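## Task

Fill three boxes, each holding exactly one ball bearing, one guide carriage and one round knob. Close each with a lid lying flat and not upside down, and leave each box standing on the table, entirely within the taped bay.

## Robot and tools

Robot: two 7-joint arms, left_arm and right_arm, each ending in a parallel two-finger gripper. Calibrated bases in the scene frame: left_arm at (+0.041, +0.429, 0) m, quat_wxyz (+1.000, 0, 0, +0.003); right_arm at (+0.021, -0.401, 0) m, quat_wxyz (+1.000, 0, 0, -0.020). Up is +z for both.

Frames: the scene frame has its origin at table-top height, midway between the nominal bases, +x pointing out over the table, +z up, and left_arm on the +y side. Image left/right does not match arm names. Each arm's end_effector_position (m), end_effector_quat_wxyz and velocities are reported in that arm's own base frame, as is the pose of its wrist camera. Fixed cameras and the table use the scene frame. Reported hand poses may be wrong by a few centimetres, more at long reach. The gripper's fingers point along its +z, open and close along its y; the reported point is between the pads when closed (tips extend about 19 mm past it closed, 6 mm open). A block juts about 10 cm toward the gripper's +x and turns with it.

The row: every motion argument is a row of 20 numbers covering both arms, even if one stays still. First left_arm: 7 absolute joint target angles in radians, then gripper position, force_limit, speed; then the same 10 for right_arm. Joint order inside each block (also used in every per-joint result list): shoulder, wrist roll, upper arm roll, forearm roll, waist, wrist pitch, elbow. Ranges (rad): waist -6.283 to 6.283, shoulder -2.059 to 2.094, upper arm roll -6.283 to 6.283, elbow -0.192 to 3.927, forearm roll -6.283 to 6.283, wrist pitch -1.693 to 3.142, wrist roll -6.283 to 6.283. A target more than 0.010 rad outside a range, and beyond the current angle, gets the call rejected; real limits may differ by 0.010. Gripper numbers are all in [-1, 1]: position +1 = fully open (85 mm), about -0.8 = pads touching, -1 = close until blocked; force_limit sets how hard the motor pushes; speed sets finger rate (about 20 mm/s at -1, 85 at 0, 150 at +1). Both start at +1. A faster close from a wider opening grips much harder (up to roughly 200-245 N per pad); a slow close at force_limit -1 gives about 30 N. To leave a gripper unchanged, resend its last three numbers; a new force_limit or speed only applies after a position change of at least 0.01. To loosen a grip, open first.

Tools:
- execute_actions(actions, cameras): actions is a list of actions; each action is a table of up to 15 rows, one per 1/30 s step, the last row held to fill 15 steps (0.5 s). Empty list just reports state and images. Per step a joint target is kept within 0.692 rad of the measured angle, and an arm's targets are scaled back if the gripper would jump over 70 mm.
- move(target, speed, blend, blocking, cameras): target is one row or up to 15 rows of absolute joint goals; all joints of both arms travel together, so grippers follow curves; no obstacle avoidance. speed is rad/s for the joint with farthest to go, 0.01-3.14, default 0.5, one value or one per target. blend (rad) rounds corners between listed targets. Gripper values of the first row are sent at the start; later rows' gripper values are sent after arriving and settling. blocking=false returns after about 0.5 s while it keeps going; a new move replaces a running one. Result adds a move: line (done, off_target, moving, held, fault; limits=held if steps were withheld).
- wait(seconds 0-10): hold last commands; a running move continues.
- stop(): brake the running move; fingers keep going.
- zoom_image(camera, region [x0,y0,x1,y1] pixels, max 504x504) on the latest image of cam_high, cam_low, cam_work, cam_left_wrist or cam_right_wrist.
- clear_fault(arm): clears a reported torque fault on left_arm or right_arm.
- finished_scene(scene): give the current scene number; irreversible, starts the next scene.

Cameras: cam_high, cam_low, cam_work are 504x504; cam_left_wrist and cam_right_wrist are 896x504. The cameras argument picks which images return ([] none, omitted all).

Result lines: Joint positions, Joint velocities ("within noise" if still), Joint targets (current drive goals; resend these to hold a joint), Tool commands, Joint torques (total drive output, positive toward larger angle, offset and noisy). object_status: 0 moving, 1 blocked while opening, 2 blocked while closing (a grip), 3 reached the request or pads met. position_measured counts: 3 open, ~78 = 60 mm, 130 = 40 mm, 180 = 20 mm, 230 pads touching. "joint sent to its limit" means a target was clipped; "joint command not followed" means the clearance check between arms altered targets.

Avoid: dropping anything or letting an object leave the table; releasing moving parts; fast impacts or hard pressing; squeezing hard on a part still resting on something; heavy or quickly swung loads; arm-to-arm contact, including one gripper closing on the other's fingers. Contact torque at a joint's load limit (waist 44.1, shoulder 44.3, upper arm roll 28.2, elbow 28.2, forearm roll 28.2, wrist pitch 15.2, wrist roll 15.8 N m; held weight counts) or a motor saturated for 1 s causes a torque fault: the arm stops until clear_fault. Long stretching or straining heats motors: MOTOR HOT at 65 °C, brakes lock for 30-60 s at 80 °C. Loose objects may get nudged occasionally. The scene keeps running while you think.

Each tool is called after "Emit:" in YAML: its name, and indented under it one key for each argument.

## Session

Emit:
execute_actions:
  actions: []

Scene clock: 0.00 s.
left_arm: end_effector_position=(+0.6755, -0.5613, +0.2713) position_measured=3 object_status=3 end_effector_quat_wxyz=(+0.030, +0.681, -0.400, +0.613) | right_arm: end_effector_position=(+0.1449, +0.1550, +0.3954) position_measured=3 object_status=3 end_effector_quat_wxyz=(-0.471, -0.407, +0.716, -0.316)
Joint names: [shoulder, wrist roll, upper arm roll, forearm roll, waist, wrist pitch, elbow]
Joint positions: left_arm=[1.17 -0.869 0.338 -1.372 -0.962 -0.152 2.374] | right_arm=[0.046 0.675 0.115 -0.182 0.885 2.542 1.39]
Joint velocities: within noise
Joint torques (N m): no reading
Joint targets: left_arm=[1.170 -0.869 0.338 -1.372 -0.962 -0.152 2.374] | right_arm=[0.046 0.675 0.115 -0.182 0.885 2.542 1.390]
Tool commands: left_gripper/position=+1.0 left_gripper/force_limit=+1.0 left_gripper/speed=+1.0 right_gripper/position=+1.0 right_gripper/force_limit=+1.0 right_gripper/speed=+1.0

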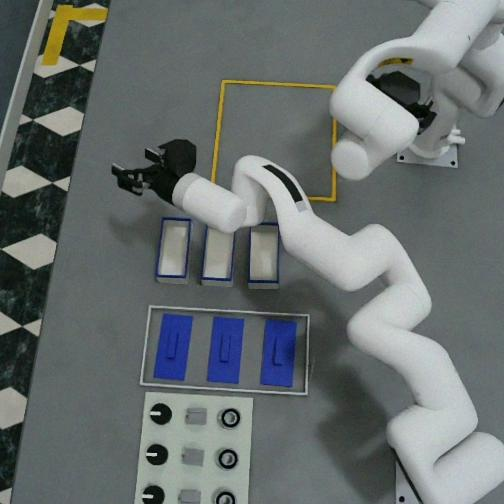

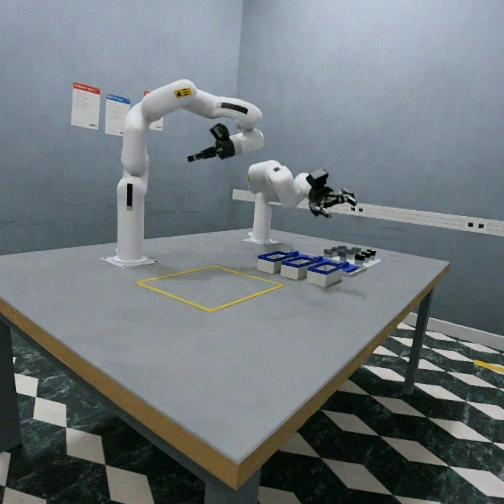

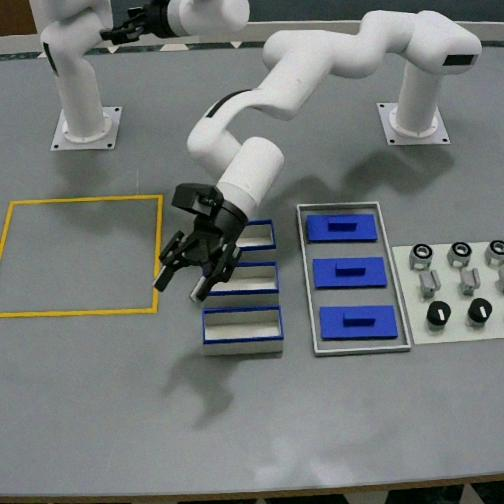

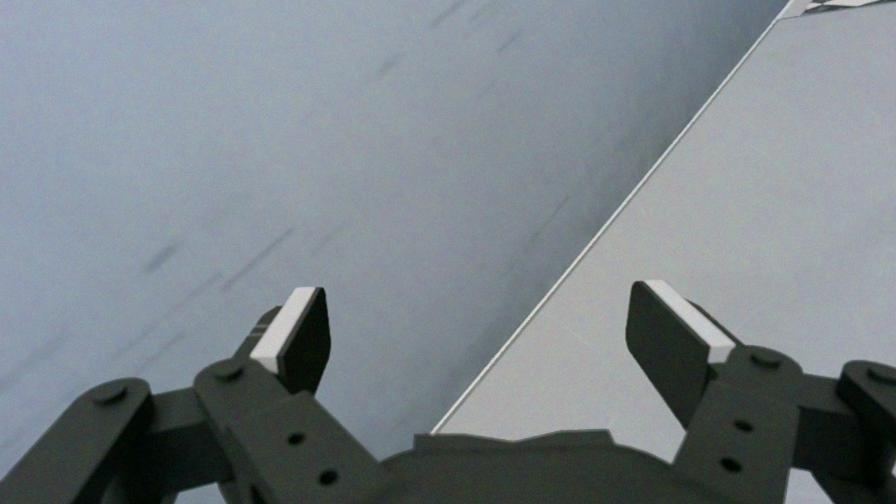

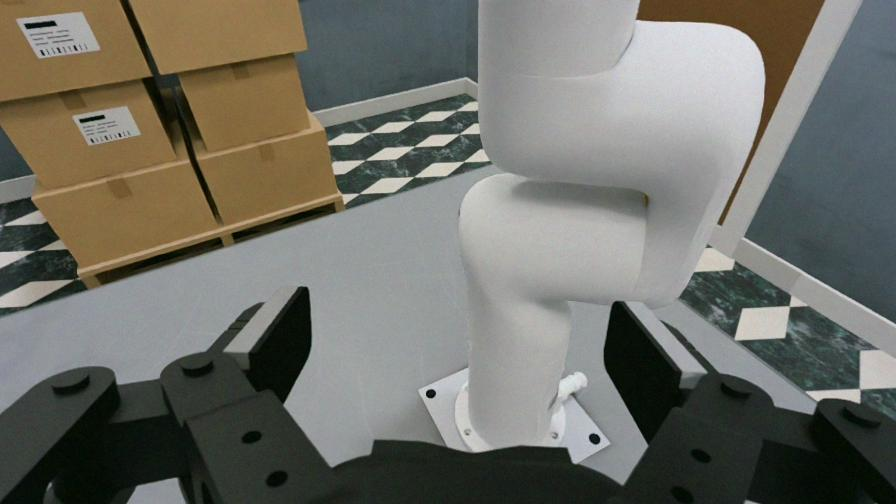

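Emit:
move:
  target:
    - [0.2,-2.3,0,0,-0.4,1.4,1.6,0.6,-1,-1,-0.4049,2.0,0,0,-0.3,1.3409,0.936,0.93,-1,-1]
    - [0.4554,-2.376,0,0,-0.02,1.4838,1.9392,0.6,-1,-1,-0.4049,2.0,0,0,-0.3,1.3409,0.936,0.93,-1,-1]
  speed: [1.2,0.8]

Scene clock: 3.67 s.
left_arm: end_effector_position=(+0.5998, -0.0121, +0.3001) position_measured=53 object_status=3 end_effector_quat_wxyz=(+0.000, +1.000, +0.000, +0.000) | right_arm: end_effector_position=(+0.3439, -0.1064, +0.3000) position_measured=12 object_status=3 end_effector_quat_wxyz=(+0.000, +0.687, +0.727, +0.000)
Joint names: [shoulder, wrist roll, upper arm roll, forearm roll, waist, wrist pitch, elbow]
Joint positions: left_arm=[0.455 -2.376 0 0 -0.02 1.484 1.939] | right_arm=[-0.405 2 0 0 -0.3 1.341 0.936]
Joint velocities: within noise
Joint torques (N m): left_arm=[-20.47 -1.52 -2.57 0.58 8.15 0.44 15.58] | right_arm=[-23.14 2.17 -2.27 1.92 -5.47 -4.71 14.85]
Joint targets: left_arm=[0.455 -2.376 0.000 0.000 -0.020 1.484 1.939] | right_arm=[-0.405 2.000 0.000 0.000 -0.300 1.341 0.936]
move: done

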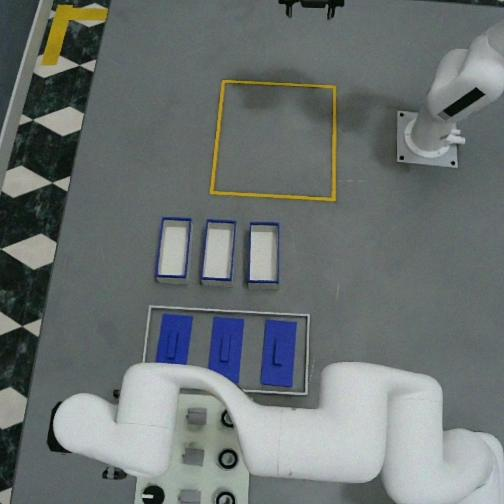

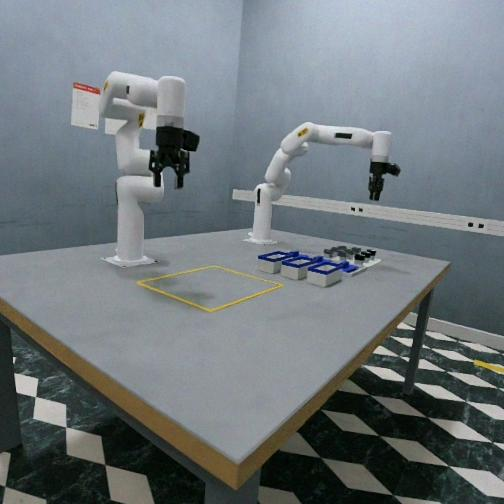

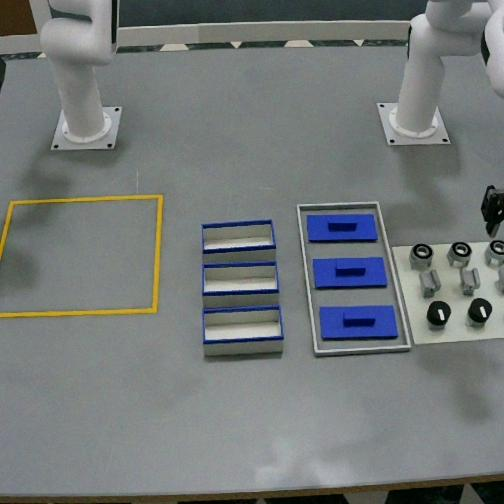

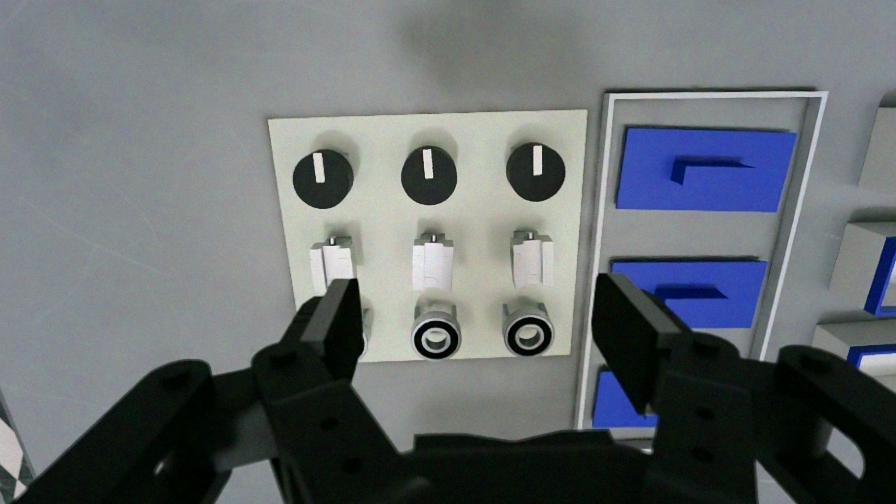

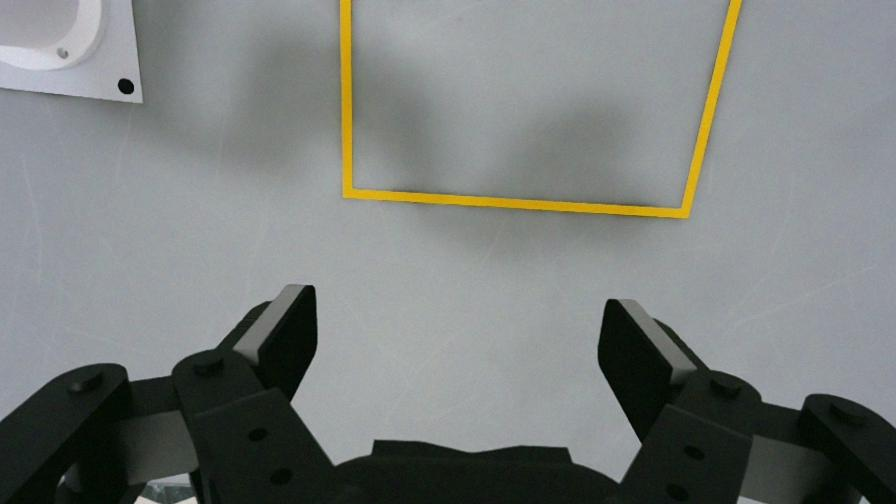

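Emit:
move:
  target: [0.0724,-4.095,0,0,-0.168,0.9037,0.9761,0.6,-1,-1,-0.4049,2.0,0,0,-0.3,1.3409,0.936,0.93,-1,-1]
  speed: 0.9
  cameras: ["cam_left_wrist"]

Scene clock: 7.87 s.
left_arm: end_effector_position=(+0.4600, -0.0780, +0.1501) position_measured=53 object_status=3 end_effector_quat_wxyz=(+0.000, +0.707, +0.707, +0.000) | right_arm: end_effector_position=(+0.3439, -0.1064, +0.3000) position_measured=12 object_status=3 end_effector_quat_wxyz=(+0.000, +0.687, +0.727, +0.000)
Joint names: [shoulder, wrist roll, upper arm roll, forearm roll, waist, wrist pitch, elbow]
Joint positions: left_arm=[0.072 -4.095 0 0 -0.168 0.904 0.976] | right_arm=[-0.405 2 0 0 -0.3 1.341 0.936]
Joint velocities: within noise
Joint torques (N m): left_arm=[-18.87 -1.97 -2.23 -1.61 -6.49 -5.84 10.35] | right_arm=[-22.1 1.98 -1.89 1.49 -4.99 -3.89 17.23]
Joint targets: left_arm=[0.072 -4.095 0.000 0.000 -0.168 0.904 0.976] | right_arm=[-0.405 2.000 0.000 0.000 -0.300 1.341 0.936]
move: done
Images, in order (width x height): cam_left_wrist 896x504.

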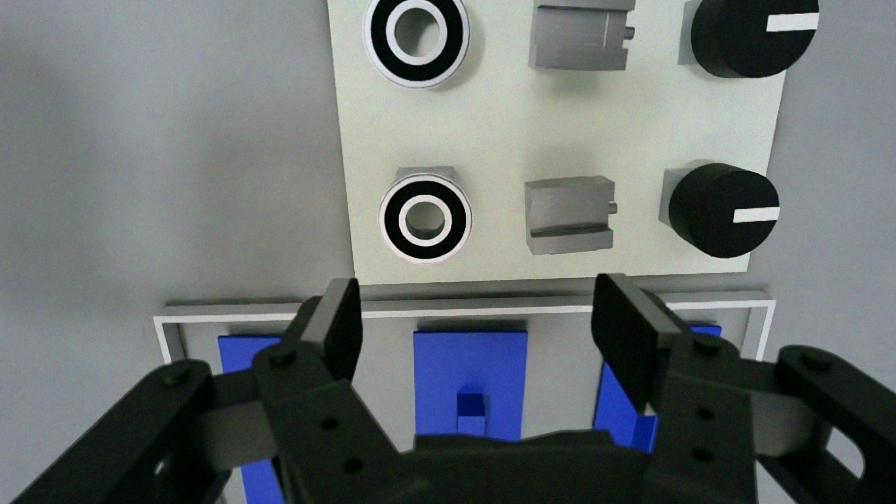

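Emit:
move:
  target: [0.0659,-4.085,0,0,-0.1577,0.8051,0.8710,0.6,-1,-1,-0.4049,2.0,0,0,-0.3,1.3409,0.936,0.93,-1,-1]
  speed: 0.5
  cameras: ["cam_left_wrist"]

Scene clock: 9.67 s.
left_arm: end_effector_position=(+0.4428, -0.0704, +0.1201) position_measured=53 object_status=3 end_effector_quat_wxyz=(+0.000, +0.707, +0.707, +0.000) | right_arm: end_effector_position=(+0.3439, -0.1064, +0.3000) position_measured=12 object_status=3 end_effector_quat_wxyz=(+0.000, +0.687, +0.727, +0.000)
Joint names: [shoulder, wrist roll, upper arm roll, forearm roll, waist, wrist pitch, elbow]
Joint positions: left_arm=[0.066 -4.085 0 0 -0.158 0.805 0.871] | right_arm=[-0.405 2 0 0 -0.3 1.341 0.936]
Joint velocities: within noise
Joint torques (N m): left_arm=[-18.1 1.62 -0.79 -1.53 7.9 -5.6 9.86] | right_arm=[-21.56 1.96 -1.7 1.27 -4.9 -3.52 18.22]
Joint targets: left_arm=[0.066 -4.085 0.000 0.000 -0.158 0.805 0.871] | right_arm=[-0.405 2.000 0.000 0.000 -0.300 1.341 0.936]
move: done
Images, in order (width x height): cam_left_wrist 896x504.

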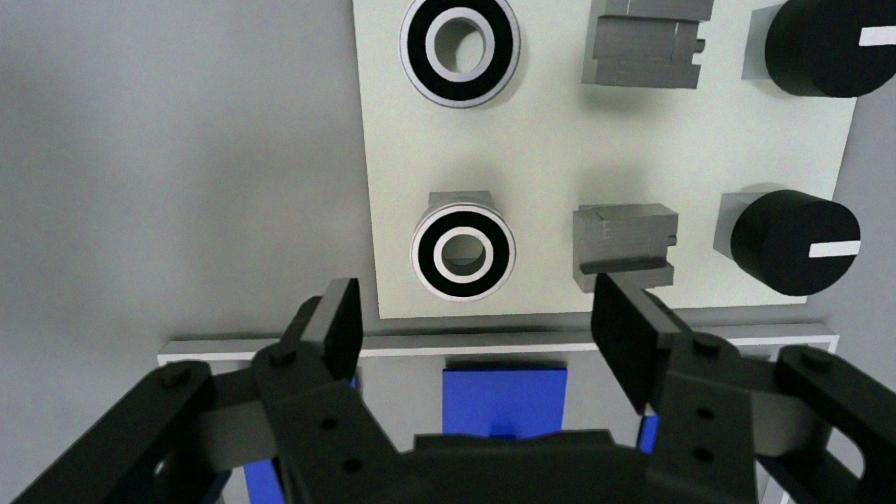

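Emit:
move:
  target:
    - [0.2229,-4.082,0,0,-0.1547,0.5909,0.8138,0.6,-1,-1,-0.4049,2.0,0,0,-0.3,1.3409,0.936,0.93,-1,-1]
    - [0.2229,-4.082,0,0,-0.1547,0.5909,0.8138,-1,-1,-1,-0.4049,2.0,0,0,-0.3,1.3409,0.936,0.93,-1,-1]
  speed: 0.17
  cameras: ["cam_left_wrist"]

Emit:
move:
  target:
    - [0.0811,-4.082,0,0,-0.1547,0.7751,0.8562,-1,-1,-1,-0.4049,2.0,0,0,-0.3,1.3409,0.936,0.93,-1,-1]
    - [0.3504,-3.191,0,0,-0.835,1.0001,1.3505,-1,-1,-1,-0.4049,2.0,0,0,-0.3,1.3409,0.936,0.93,-1,-1]
  speed: [0.2,0.7]
  blend: [0.03,0]
  cameras: ["cam_left_wrist","cam_high"]

Scene clock: 14.83 s.
left_arm: end_effector_position=(+0.4418, -0.0689, +0.0455) position_measured=116 object_status=0 end_effector_quat_wxyz=(+0.000, +0.707, +0.707, +0.000) | right_arm: end_effector_position=(+0.3439, -0.1064, +0.3000) position_measured=12 object_status=3 end_effector_quat_wxyz=(+0.000, +0.687, +0.727, +0.000)
Joint names: [shoulder, wrist roll, upper arm roll, forearm roll, waist, wrist pitch, elbow]
Joint positions: left_arm=[0.223 -4.082 0 0 -0.155 0.591 0.814] | right_arm=[-0.405 2 0 0 -0.3 1.341 0.936]
Joint velocities: within noise
Joint torques (N m): left_arm=[-14.21 1.59 1.98 -1.57 6.94 -3.94 8.91] | right_arm=[-20.36 1.73 -1.51 0.79 -4.25 -2.65 19.66]
Joint targets: left_arm=[0.223 -4.082 0.000 0.000 -0.155 0.591 0.814] | right_arm=[-0.405 2.000 0.000 0.000 -0.300 1.341 0.936]
move: done
Images, in order (width x height): cam_left_wrist 896x504.

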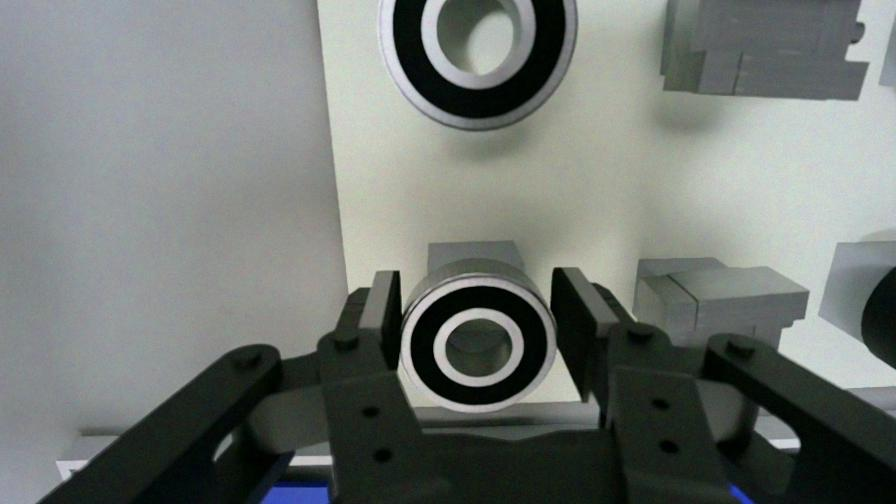

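Scene clock: 17.60 s.
left_arm: end_effector_position=(+0.3732, -0.4121, +0.1500) position_measured=116 object_status=2 end_effector_quat_wxyz=(+0.000, +1.000, +0.000, +0.000) | right_arm: end_effector_position=(+0.3439, -0.1064, +0.3000) position_measured=12 object_status=3 end_effector_quat_wxyz=(+0.000, +0.687, +0.727, +0.000)
Joint names: [shoulder, wrist roll, upper arm roll, forearm roll, waist, wrist pitch, elbow]
Joint positions: left_arm=[0.35 -3.191 0 0 -0.835 1 1.35] | right_arm=[-0.405 2 0 0 -0.3 1.341 0.936]
Joint velocities: within noise
Joint torques (N m): left_arm=[-18.74 1.43 2.76 -1.11 -6.34 0.23 14.98] | right_arm=[-19.85 1.61 -1.34 0.36 -4.05 -2.14 19.71]
Joint targets: left_arm=[0.350 -3.191 0.000 0.000 -0.835 1.000 1.350] | right_arm=[-0.405 2.000 0.000 0.000 -0.300 1.341 0.936]
move: done
Images, in order (width x height): cam_high 504x504, cam_left_wrist 896x504.

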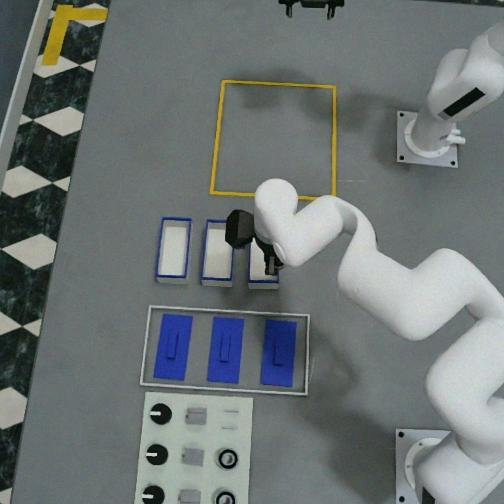

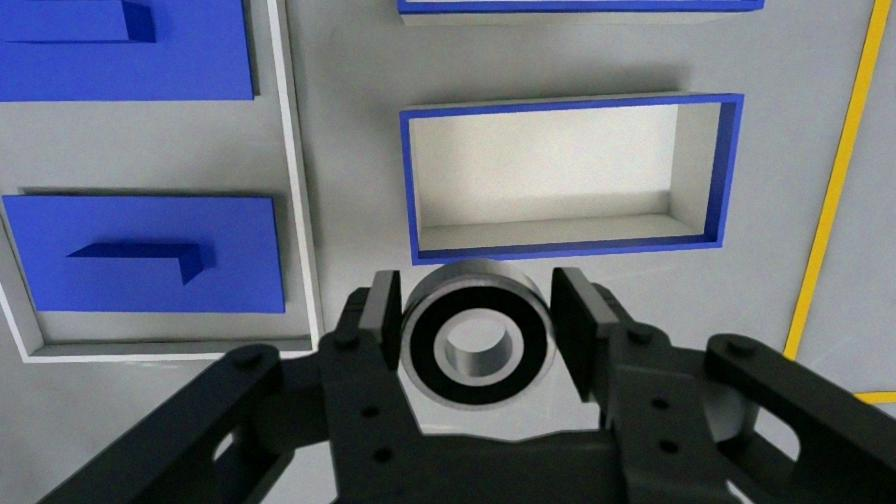

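Emit:
move:
  target: [0.6672,-3.277,0,0,-0.89,0.9987,1.6659,-1,-1,-1,-0.4049,2.0,0,0,-0.3,1.3409,0.936,0.93,-1,-1]
  speed: 0.4
  cameras: ["cam_left_wrist"]

Scene clock: 19.87 s.
left_arm: end_effector_position=(+0.3956, -0.4883, +0.0901) position_measured=116 object_status=2 end_effector_quat_wxyz=(+0.000, +1.000, +0.015, +0.000) | right_arm: end_effector_position=(+0.3439, -0.1064, +0.3000) position_measured=12 object_status=3 end_effector_quat_wxyz=(+0.000, +0.687, +0.727, +0.000)
Joint names: [shoulder, wrist roll, upper arm roll, forearm roll, waist, wrist pitch, elbow]
Joint positions: left_arm=[0.667 -3.277 0 0 -0.89 0.999 1.666] | right_arm=[-0.405 2 0 0 -0.3 1.341 0.936]
Joint velocities: within noise
Joint torques (N m): left_arm=[-23.98 -1.57 0.72 -1.24 -6.21 -5.86 15.63] | right_arm=[-18.83 1.51 -1.17 0.17 -3.66 -1.71 19.49]
Joint targets: left_arm=[0.667 -3.277 0.000 0.000 -0.890 0.999 1.666] | right_arm=[-0.405 2.000 0.000 0.000 -0.300 1.341 0.936]
move: done
Images, in order (width x height): cam_left_wrist 896x504.

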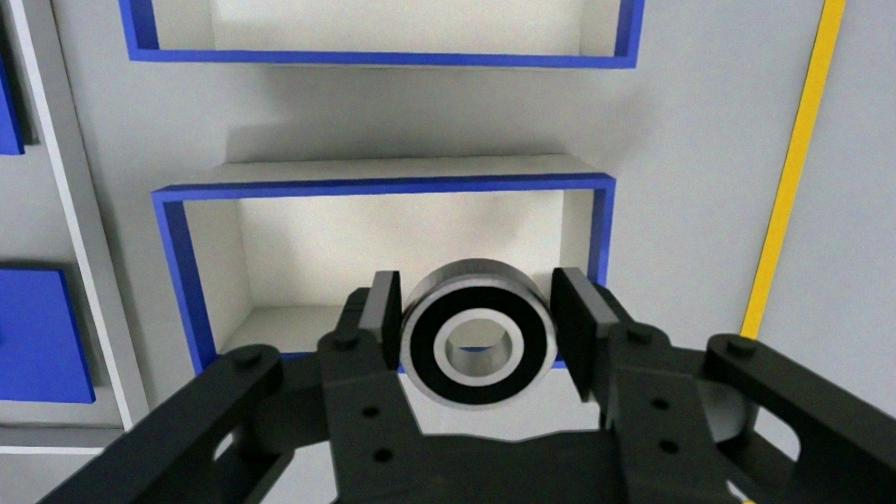

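Emit:
move:
  target:
    - [0.7468,-3.2834,0,0,-0.8894,0.8688,1.6156,-1,-1,-1,-0.4049,2.0,0,0,-0.3,1.3409,0.936,0.93,-1,-1]
    - [0.7514,-3.2834,0,0,-0.8894,0.8627,1.6141,-1,-1,-1,-0.4049,2.0,0,0,-0.3,1.3409,0.936,0.93,-1,-1]
  speed: [0.15,0.03]
  cameras: ["cam_left_wrist"]

Emit:
move:
  target: [0.7529,-3.2834,0,0,-0.8894,0.8607,1.6136,-1,-1,-1,-0.4049,2.0,0,0,-0.3,1.3409,0.936,0.93,-1,-1]
  speed: 0.03
  cameras: []

Scene clock: 22.17 s.
left_arm: end_effector_position=(+0.3938, -0.4855, +0.0274) position_measured=116 object_status=2 end_effector_quat_wxyz=(+0.000, +1.000, +0.019, +0.000) | right_arm: end_effector_position=(+0.3439, -0.1064, +0.3000) position_measured=12 object_status=3 end_effector_quat_wxyz=(+0.000, +0.687, +0.727, +0.000)
Joint names: [shoulder, wrist roll, upper arm roll, forearm roll, waist, wrist pitch, elbow]
Joint positions: left_arm=[0.751 -3.283 0 0 -0.889 0.863 1.614] | right_arm=[-0.405 2 0 0 -0.3 1.341 0.936]
Joint velocities: within noise
Joint torques (N m): left_arm=[-12.98 -1.59 -1 -1.37 6.42 -4.59 5.07] | right_arm=[-18.65 1.37 -1 -0.17 -3.34 -1.4 19.68]
Joint targets: left_arm=[0.751 -3.283 0.000 0.000 -0.889 0.863 1.614] | right_arm=[-0.405 2.000 0.000 0.000 -0.300 1.341 0.936]
move: done
Images, in order (width x height): cam_left_wrist 896x504.

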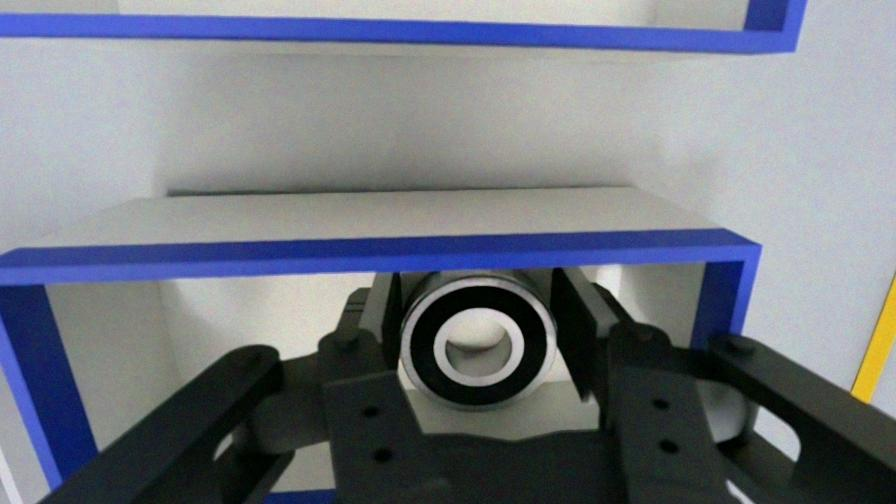

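Scene clock: 22.87 s.
left_arm: end_effector_position=(+0.3937, -0.4855, +0.0264) position_measured=116 object_status=2 end_effector_quat_wxyz=(+0.000, +1.000, +0.019, +0.000) | right_arm: end_effector_position=(+0.3439, -0.1064, +0.3000) position_measured=12 object_status=3 end_effector_quat_wxyz=(+0.000, +0.687, +0.727, +0.000)
Joint names: [shoulder, wrist roll, upper arm roll, forearm roll, waist, wrist pitch, elbow]
Joint positions: left_arm=[0.752 -3.283 0 0 -0.889 0.861 1.614] | right_arm=[-0.405 2 0 0 -0.3 1.341 0.936]
Joint velocities: within noise
Joint torques (N m): left_arm=[-2.88 -1.83 -1.47 -1.14 4.3 -3.31 -1.31] | right_arm=[-18.28 1.32 -0.93 -0.18 -3.2 -1.22 19.65]
Joint targets: left_arm=[0.753 -3.283 0.000 0.000 -0.889 0.861 1.614] | right_arm=[-0.405 2.000 0.000 0.000 -0.300 1.341 0.936]
move: done
No camera images: "cameras" was empty.

Emit:
move:
  target:
    - [0.7512,-3.2834,0,0,-0.8894,0.8630,1.6142,-1,-1,-1,-0.4049,2.0,0,0,-0.3,1.3409,0.936,0.93,-1,-1]
    - [0.7512,-3.2834,0,0,-0.8894,0.8630,1.6142,0.23,-1,-1,-0.4049,2.0,0,0,-0.3,1.3409,0.936,0.93,-1,-1]
  speed: 0.03
  cameras: ["cam_left_wrist"]

Emit:
move:
  target: [0.641,-3.2834,0,0,-0.8894,1.0161,1.6571,0.23,-1,-1,-0.4049,2.0,0,0,-0.3,1.3409,0.936,0.93,-1,-1]
  speed: 0.15
  cameras: ["cam_left_wrist"]

Scene clock: 24.60 s.
left_arm: end_effector_position=(+0.3935, -0.4852, +0.0270) position_measured=100 object_status=0 end_effector_quat_wxyz=(+0.000, +1.000, +0.019, +0.000) | right_arm: end_effector_position=(+0.3439, -0.1064, +0.3000) position_measured=12 object_status=3 end_effector_quat_wxyz=(+0.000, +0.687, +0.727, +0.000)
Joint names: [shoulder, wrist roll, upper arm roll, forearm roll, waist, wrist pitch, elbow]
Joint positions: left_arm=[0.751 -3.283 0 0 -0.889 0.864 1.614] | right_arm=[-0.405 2 0 0 -0.3 1.341 0.936]
Joint velocities: within noise
Joint torques (N m): left_arm=[-28.4 -1.01 -2.48 -1.18 -0.62 -4.6 14.21] | right_arm=[-17.87 1.31 -0.82 -0.49 -3.08 -1 19.7]
Joint targets: left_arm=[0.751 -3.283 0.000 0.000 -0.889 0.863 1.614] | right_arm=[-0.405 2.000 0.000 0.000 -0.300 1.341 0.936]
move: done
Images, in order (width x height): cam_left_wrist 896x504.

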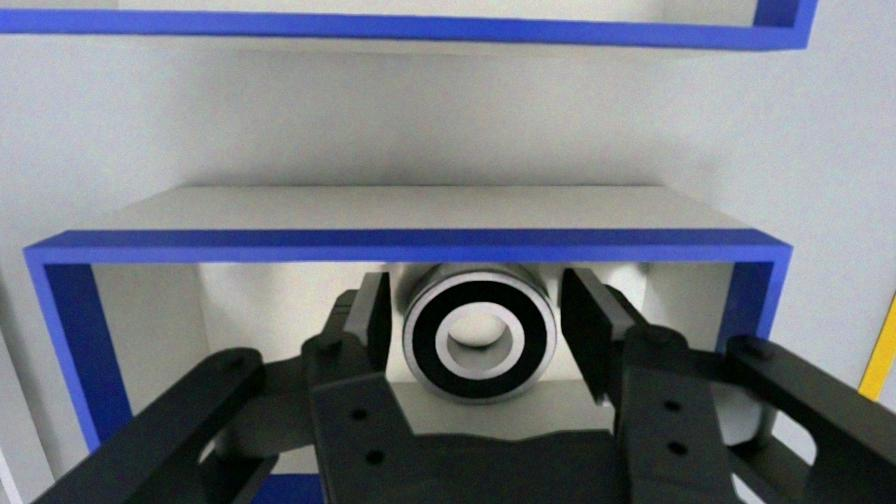

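Scene clock: 26.03 s.
left_arm: end_effector_position=(+0.3938, -0.4856, +0.1015) position_measured=100 object_status=3 end_effector_quat_wxyz=(+0.000, +1.000, +0.019, +0.000) | right_arm: end_effector_position=(+0.3439, -0.1064, +0.3000) position_measured=12 object_status=3 end_effector_quat_wxyz=(+0.000, +0.687, +0.727, +0.000)
Joint names: [shoulder, wrist roll, upper arm roll, forearm roll, waist, wrist pitch, elbow]
Joint positions: left_arm=[0.641 -3.283 0 0 -0.889 1.016 1.657] | right_arm=[-0.405 2 0 0 -0.3 1.341 0.936]
Joint velocities: within noise
Joint torques (N m): left_arm=[-27.92 0.01 -2.43 -1.25 -4.47 0.32 15.05] | right_arm=[-17.55 1.21 -0.64 -0.59 -3.03 -0.68 19.68]
Joint targets: left_arm=[0.641 -3.283 0.000 0.000 -0.889 1.016 1.657] | right_arm=[-0.405 2.000 0.000 0.000 -0.300 1.341 0.936]
move: done
Images, in order (width x height): cam_left_wrist 896x504.

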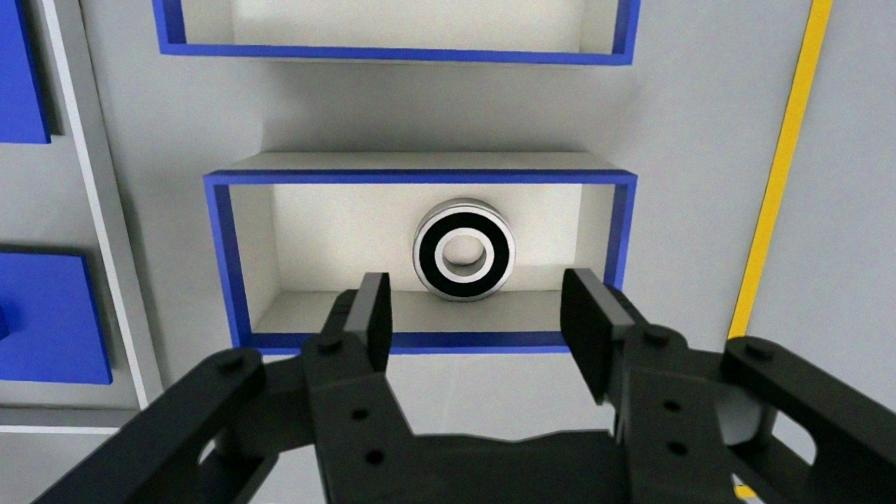

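Emit:
move:
  target: [0.2497,-2.482,0,0,-0.126,0.8637,1.1134,0.47,-1,-1,-0.4049,2.0,0,0,-0.3,1.3409,0.936,0.93,-1,-1]
  speed: 0.8
  cameras: ["cam_left_wrist"]

Scene clock: 28.47 s.
left_arm: end_effector_position=(+0.5060, -0.0642, +0.1200) position_measured=70 object_status=3 end_effector_quat_wxyz=(+0.000, +1.000, +0.000, +0.000) | right_arm: end_effector_position=(+0.3439, -0.1064, +0.3000) position_measured=12 object_status=3 end_effector_quat_wxyz=(+0.000, +0.687, +0.727, +0.000)
Joint names: [shoulder, wrist roll, upper arm roll, forearm roll, waist, wrist pitch, elbow]
Joint positions: left_arm=[0.25 -2.482 0 0 -0.126 0.864 1.113] | right_arm=[-0.405 2 0 0 -0.3 1.341 0.936]
Joint velocities: within noise
Joint torques (N m): left_arm=[-21.94 1.53 -2.34 -1.18 7.16 -5.85 10.34] | right_arm=[-16.96 1.12 -0.5 -0.9 -3.02 -0.65 19.72]
Joint targets: left_arm=[0.250 -2.482 0.000 0.000 -0.126 0.864 1.113] | right_arm=[-0.405 2.000 0.000 0.000 -0.300 1.341 0.936]
move: done
Images, in order (width x height): cam_left_wrist 896x504.

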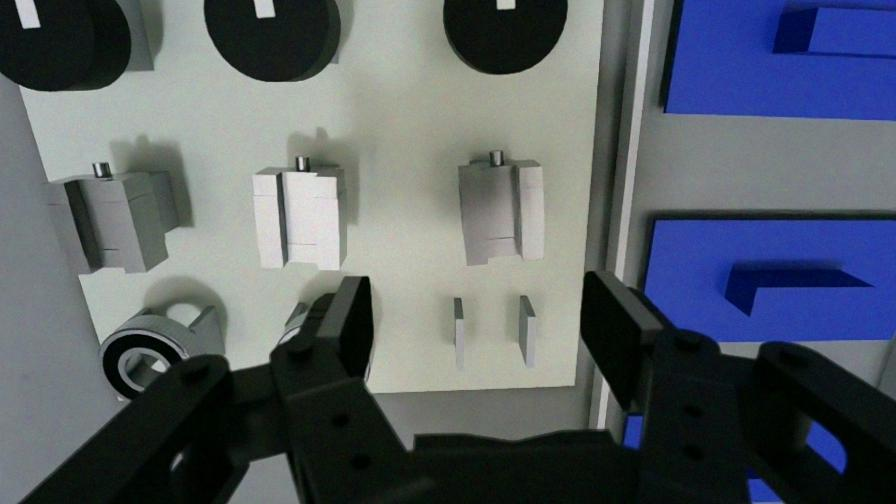

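Emit:
move:
  target: [0.3520,-2.507,0,0,-0.151,0.7780,1.1300,0.47,-1,-1,-0.4049,2.0,0,0,-0.3,1.3409,0.936,0.93,-1,-1]
  speed: 0.3
  cameras: ["cam_left_wrist"]

Scene clock: 33.43 s.
left_arm: end_effector_position=(+0.5160, -0.0785, +0.0801) position_measured=70 object_status=3 end_effector_quat_wxyz=(+0.000, +1.000, +0.000, +0.000) | right_arm: end_effector_position=(+0.3439, -0.1064, +0.3000) position_measured=12 object_status=3 end_effector_quat_wxyz=(+0.000, +0.687, +0.727, +0.000)
Joint names: [shoulder, wrist roll, upper arm roll, forearm roll, waist, wrist pitch, elbow]
Joint positions: left_arm=[0.352 -2.507 0 0 -0.151 0.778 1.13] | right_arm=[-0.405 2 0 0 -0.3 1.341 0.936]
Joint velocities: within noise
Joint torques (N m): left_arm=[-17.59 -1.52 -0.47 -1.21 -6.4 -6.03 13.8] | right_arm=[-16.13 0.92 -0.14 -0.99 -2.3 -0.7 19.6]
Joint targets: left_arm=[0.352 -2.507 0.000 0.000 -0.151 0.778 1.130] | right_arm=[-0.405 2.000 0.000 0.000 -0.300 1.341 0.936]
move: done
Images, in order (width x height): cam_left_wrist 896x504.

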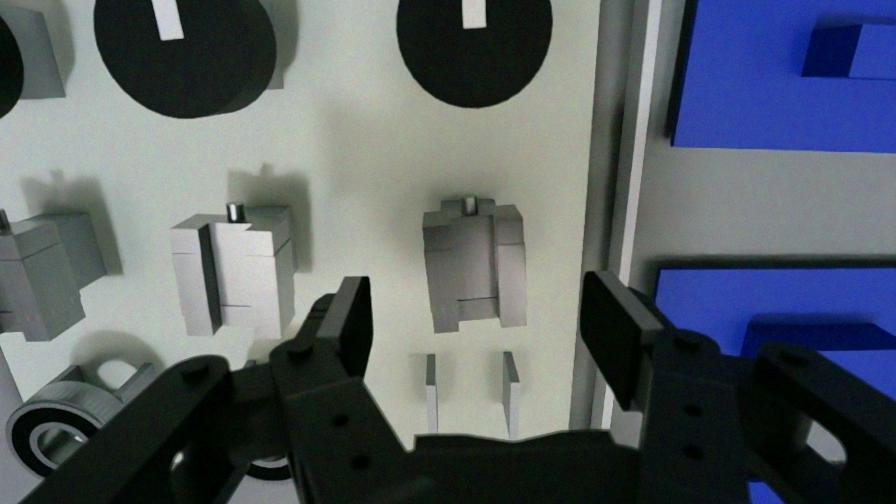

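Emit:
move:
  target: [0.4208,-2.509,0,0,-0.1527,0.7121,1.1329,0.47,-1,-1,-0.4049,2.0,0,0,-0.3,1.3409,0.936,0.93,-1,-1]
  speed: 0.15
  cameras: ["cam_left_wrist"]

Scene clock: 34.67 s.
left_arm: end_effector_position=(+0.5200, -0.0800, +0.0500) position_measured=70 object_status=3 end_effector_quat_wxyz=(+0.000, +1.000, +0.000, +0.000) | right_arm: end_effector_position=(+0.3439, -0.1064, +0.3000) position_measured=12 object_status=3 end_effector_quat_wxyz=(+0.000, +0.687, +0.727, +0.000)
Joint names: [shoulder, wrist roll, upper arm roll, forearm roll, waist, wrist pitch, elbow]
Joint positions: left_arm=[0.421 -2.509 0 0 -0.153 0.712 1.133] | right_arm=[-0.405 2 0 0 -0.3 1.341 0.936]
Joint velocities: within noise
Joint torques (N m): left_arm=[-17.91 -1.59 -2.2 -1.18 -6.64 -5.71 13.53] | right_arm=[-15.85 0.85 -0.08 -1.06 -2.2 -0.66 19.7]
Joint targets: left_arm=[0.421 -2.509 0.000 0.000 -0.153 0.712 1.133] | right_arm=[-0.405 2.000 0.000 0.000 -0.300 1.341 0.936]
move: done
Images, in order (width x height): cam_left_wrist 896x504.

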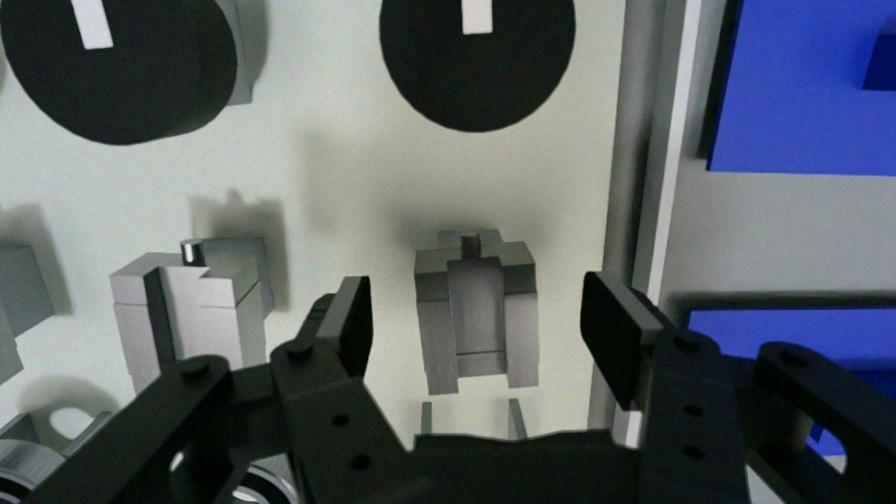

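Emit:
move:
  target:
    - [0.4208,-2.509,0,0,-0.1527,0.7121,1.1329,-1,-1,-1,-0.4049,2.0,0,0,-0.3,1.3409,0.936,0.93,-1,-1]
    - [0.3132,-2.509,0,0,-0.1527,0.8586,1.1718,-1,-1,-1,-0.4049,2.0,0,0,-0.3,1.3409,0.936,0.93,-1,-1]
    - [0.6290,-3.272,0,0,-0.8943,1.0037,1.6327,-1,-1,-1,-0.4049,2.0,0,0,-0.3,1.3409,0.936,0.93,-1,-1]
  speed: [0.1,0.2,0.7]
  blend: [0,0.02,0]
  cameras: ["cam_left_wrist"]

Scene clock: 39.20 s.
left_arm: end_effector_position=(+0.3891, -0.4844, +0.1001) position_measured=146 object_status=2 end_effector_quat_wxyz=(+0.000, +1.000, +0.011, +0.000) | right_arm: end_effector_position=(+0.3439, -0.1064, +0.3000) position_measured=12 object_status=3 end_effector_quat_wxyz=(+0.000, +0.687, +0.727, +0.000)
Joint names: [shoulder, wrist roll, upper arm roll, forearm roll, waist, wrist pitch, elbow]
Joint positions: left_arm=[0.629 -3.272 0 0 -0.894 1.004 1.633] | right_arm=[-0.405 2 0 0 -0.3 1.341 0.936]
Joint velocities: within noise
Joint torques (N m): left_arm=[-22.96 -1.56 2.44 -0.67 -6.34 0.39 15.14] | right_arm=[-14.5 0.67 0.25 -1.06 -1.6 -0.71 19.64]
Joint targets: left_arm=[0.629 -3.272 0.000 0.000 -0.894 1.004 1.633] | right_arm=[-0.405 2.000 0.000 0.000 -0.300 1.341 0.936]
move: done
Images, in order (width x height): cam_left_wrist 896x504.

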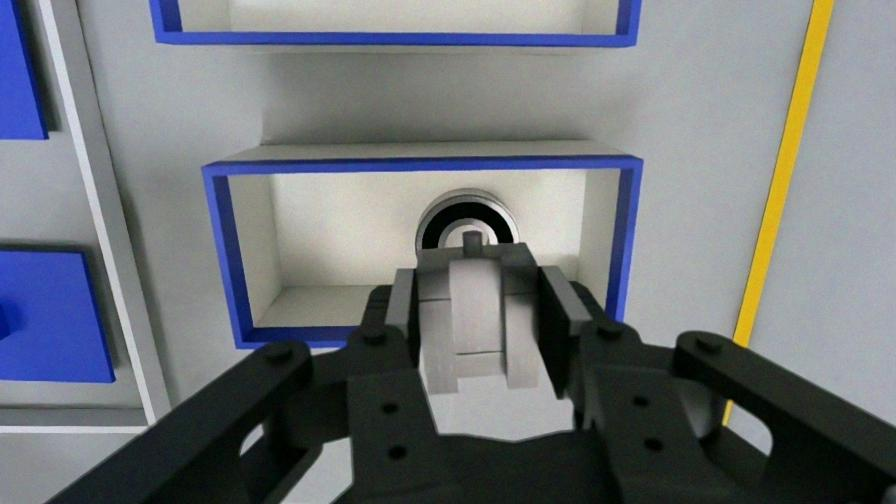

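Emit:
move:
  target:
    - [0.7096,-3.272,0,0,-0.8943,0.8890,1.5986,-1,-1,-1,-0.4049,2.0,0,0,-0.3,1.3409,0.936,0.93,-1,-1]
    - [0.7140,-3.272,0,0,-0.8943,0.8828,1.5968,-1,-1,-1,-0.4049,2.0,0,0,-0.3,1.3409,0.936,0.93,-1,-1]
  speed: [0.15,0.03]
  cameras: ["cam_left_wrist"]

Emit:
move:
  target: [0.7155,-3.272,0,0,-0.8943,0.8807,1.5962,-1,-1,-1,-0.4049,2.0,0,0,-0.3,1.3409,0.936,0.93,-1,-1]
  speed: 0.03
  cameras: []

Scene clock: 41.03 s.
left_arm: end_effector_position=(+0.3891, -0.4846, +0.0422) position_measured=146 object_status=2 end_effector_quat_wxyz=(+0.000, +1.000, +0.011, +0.000) | right_arm: end_effector_position=(+0.3439, -0.1064, +0.3000) position_measured=12 object_status=3 end_effector_quat_wxyz=(+0.000, +0.687, +0.727, +0.000)
Joint names: [shoulder, wrist roll, upper arm roll, forearm roll, waist, wrist pitch, elbow]
Joint positions: left_arm=[0.714 -3.272 0 0 -0.894 0.883 1.597] | right_arm=[-0.405 2 0 0 -0.3 1.341 0.936]
Joint velocities: within noise
Joint torques (N m): left_arm=[-21.27 -1.39 -1.81 -0.62 -6.38 -5.74 9.57] | right_arm=[-14.08 0.58 0.28 -1.03 -1.49 -0.66 19.55]
Joint targets: left_arm=[0.714 -3.272 0.000 0.000 -0.894 0.883 1.597] | right_arm=[-0.405 2.000 0.000 0.000 -0.300 1.341 0.936]
move: done
Images, in order (width x height): cam_left_wrist 896x504.

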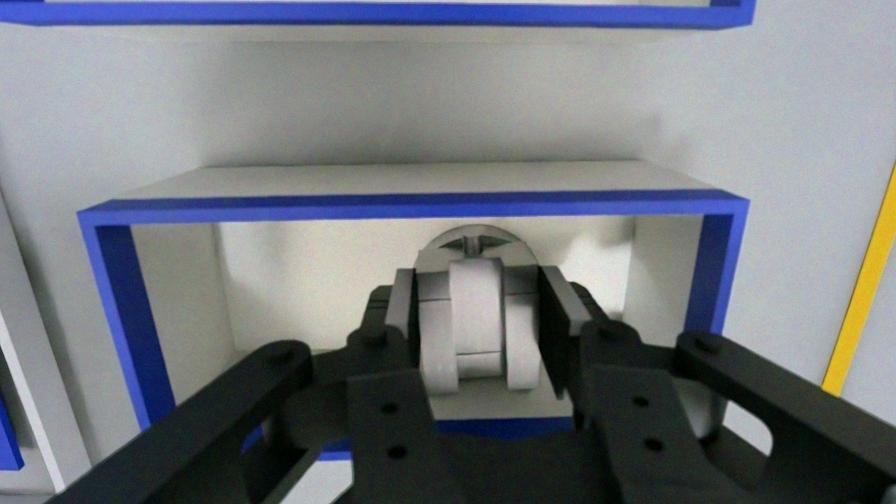

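Scene clock: 41.73 s.
left_arm: end_effector_position=(+0.3890, -0.4845, +0.0412) position_measured=146 object_status=2 end_effector_quat_wxyz=(+0.000, +1.000, +0.011, +0.000) | right_arm: end_effector_position=(+0.3439, -0.1064, +0.3000) position_measured=12 object_status=3 end_effector_quat_wxyz=(+0.000, +0.687, +0.727, +0.000)
Joint names: [shoulder, wrist roll, upper arm roll, forearm roll, waist, wrist pitch, elbow]
Joint positions: left_arm=[0.715 -3.272 0 0 -0.894 0.881 1.596] | right_arm=[-0.405 2 0 0 -0.3 1.341 0.936]
Joint velocities: within noise
Joint torques (N m): left_arm=[-12.89 -1.58 -2.01 -0.8 -6.57 -4.61 4.75] | right_arm=[-13.77 0.58 0.27 -0.93 -1.44 -0.66 19.63]
Joint targets: left_arm=[0.715 -3.272 0.000 0.000 -0.894 0.881 1.596] | right_arm=[-0.405 2.000 0.000 0.000 -0.300 1.341 0.936]
move: done
No camera images: "cameras" was empty.

Emit:
move:
  target:
    - [0.7150,-3.272,0,0,-0.8943,0.8815,1.5965,0.08,-1,-1,-0.4049,2.0,0,0,-0.3,1.3409,0.936,0.93,-1,-1]
    - [0.6142,-3.272,0,0,-0.8943,1.0245,1.6387,0.08,-1,-1,-0.4049,2.0,0,0,-0.3,1.3409,0.936,0.93,-1,-1]
  speed: [0.1,0.15]
  cameras: ["cam_left_wrist"]

Emit:
move:
  target:
    - [0.5377,-2.486,0,0,-0.1299,1.0073,1.5450,0.51,-1,-1,-0.4049,2.0,0,0,-0.3,1.3409,0.936,0.93,-1,-1]
    - [0.5917,-2.486,0,0,-0.1299,0.9177,1.5094,0.51,-1,-1,-0.4049,2.0,0,0,-0.3,1.3409,0.936,0.93,-1,-1]
  speed: [0.8,0.3]
  blend: [0.02,0]
  cameras: ["cam_left_wrist"]

Scene clock: 44.70 s.
left_arm: end_effector_position=(+0.3886, -0.4840, +0.1100) position_measured=119 object_status=3 end_effector_quat_wxyz=(+0.000, +1.000, +0.011, +0.000) | right_arm: end_effector_position=(+0.3439, -0.1064, +0.3000) position_measured=12 object_status=3 end_effector_quat_wxyz=(+0.000, +0.687, +0.727, +0.000)
Joint names: [shoulder, wrist roll, upper arm roll, forearm roll, waist, wrist pitch, elbow]
Joint positions: left_arm=[0.614 -3.272 0 0 -0.894 1.024 1.639] | right_arm=[-0.405 2 0 0 -0.3 1.341 0.936]
Joint velocities: within noise
Joint torques (N m): left_arm=[-27.01 -1.29 -1.82 -0.73 0.47 0.6 14.89] | right_arm=[-13.27 0.48 0.49 -1.09 -1.24 -0.67 19.59]
Joint targets: left_arm=[0.614 -3.272 0.000 0.000 -0.894 1.024 1.639] | right_arm=[-0.405 2.000 0.000 0.000 -0.300 1.341 0.936]
move: done
Images, in order (width x height): cam_left_wrist 896x504.

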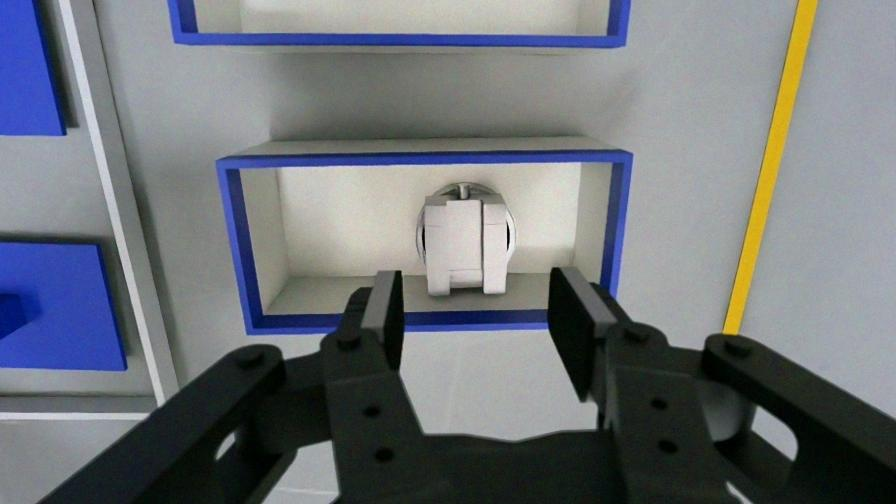

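Scene clock: 46.57 s.
left_arm: end_effector_position=(+0.5971, -0.0780, +0.0800) position_measured=64 object_status=3 end_effector_quat_wxyz=(+0.000, +1.000, +0.000, +0.000) | right_arm: end_effector_position=(+0.3439, -0.1064, +0.3000) position_measured=12 object_status=3 end_effector_quat_wxyz=(+0.000, +0.687, +0.727, +0.000)
Joint names: [shoulder, wrist roll, upper arm roll, forearm roll, waist, wrist pitch, elbow]
Joint positions: left_arm=[0.592 -2.486 0 0 -0.13 0.918 1.509] | right_arm=[-0.405 2 0 0 -0.3 1.341 0.936]
Joint velocities: within noise
Joint torques (N m): left_arm=[-21.47 1.46 -1.44 -0.77 8.14 -5.92 10.61] | right_arm=[-12.62 0.35 0.74 -1 -1.09 -0.67 19.6]
Joint targets: left_arm=[0.592 -2.486 0.000 0.000 -0.130 0.918 1.509] | right_arm=[-0.405 2.000 0.000 0.000 -0.300 1.341 0.936]
move: done
Images, in order (width x height): cam_left_wrist 896x504.

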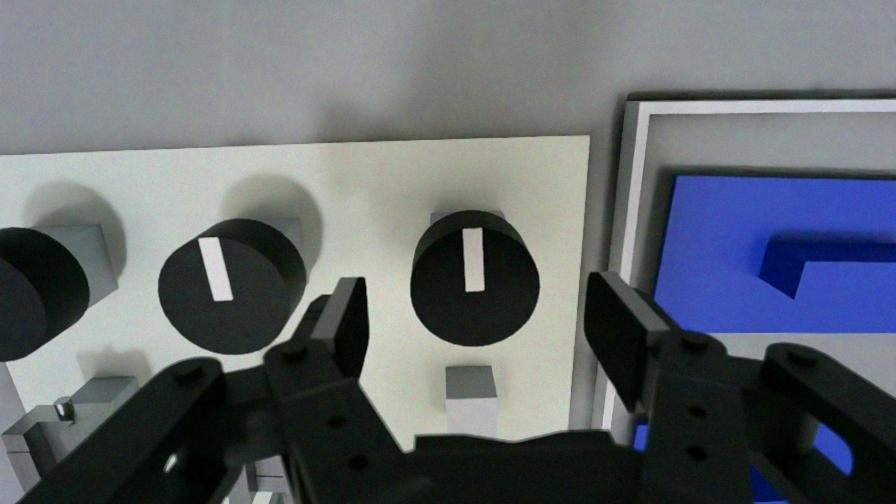

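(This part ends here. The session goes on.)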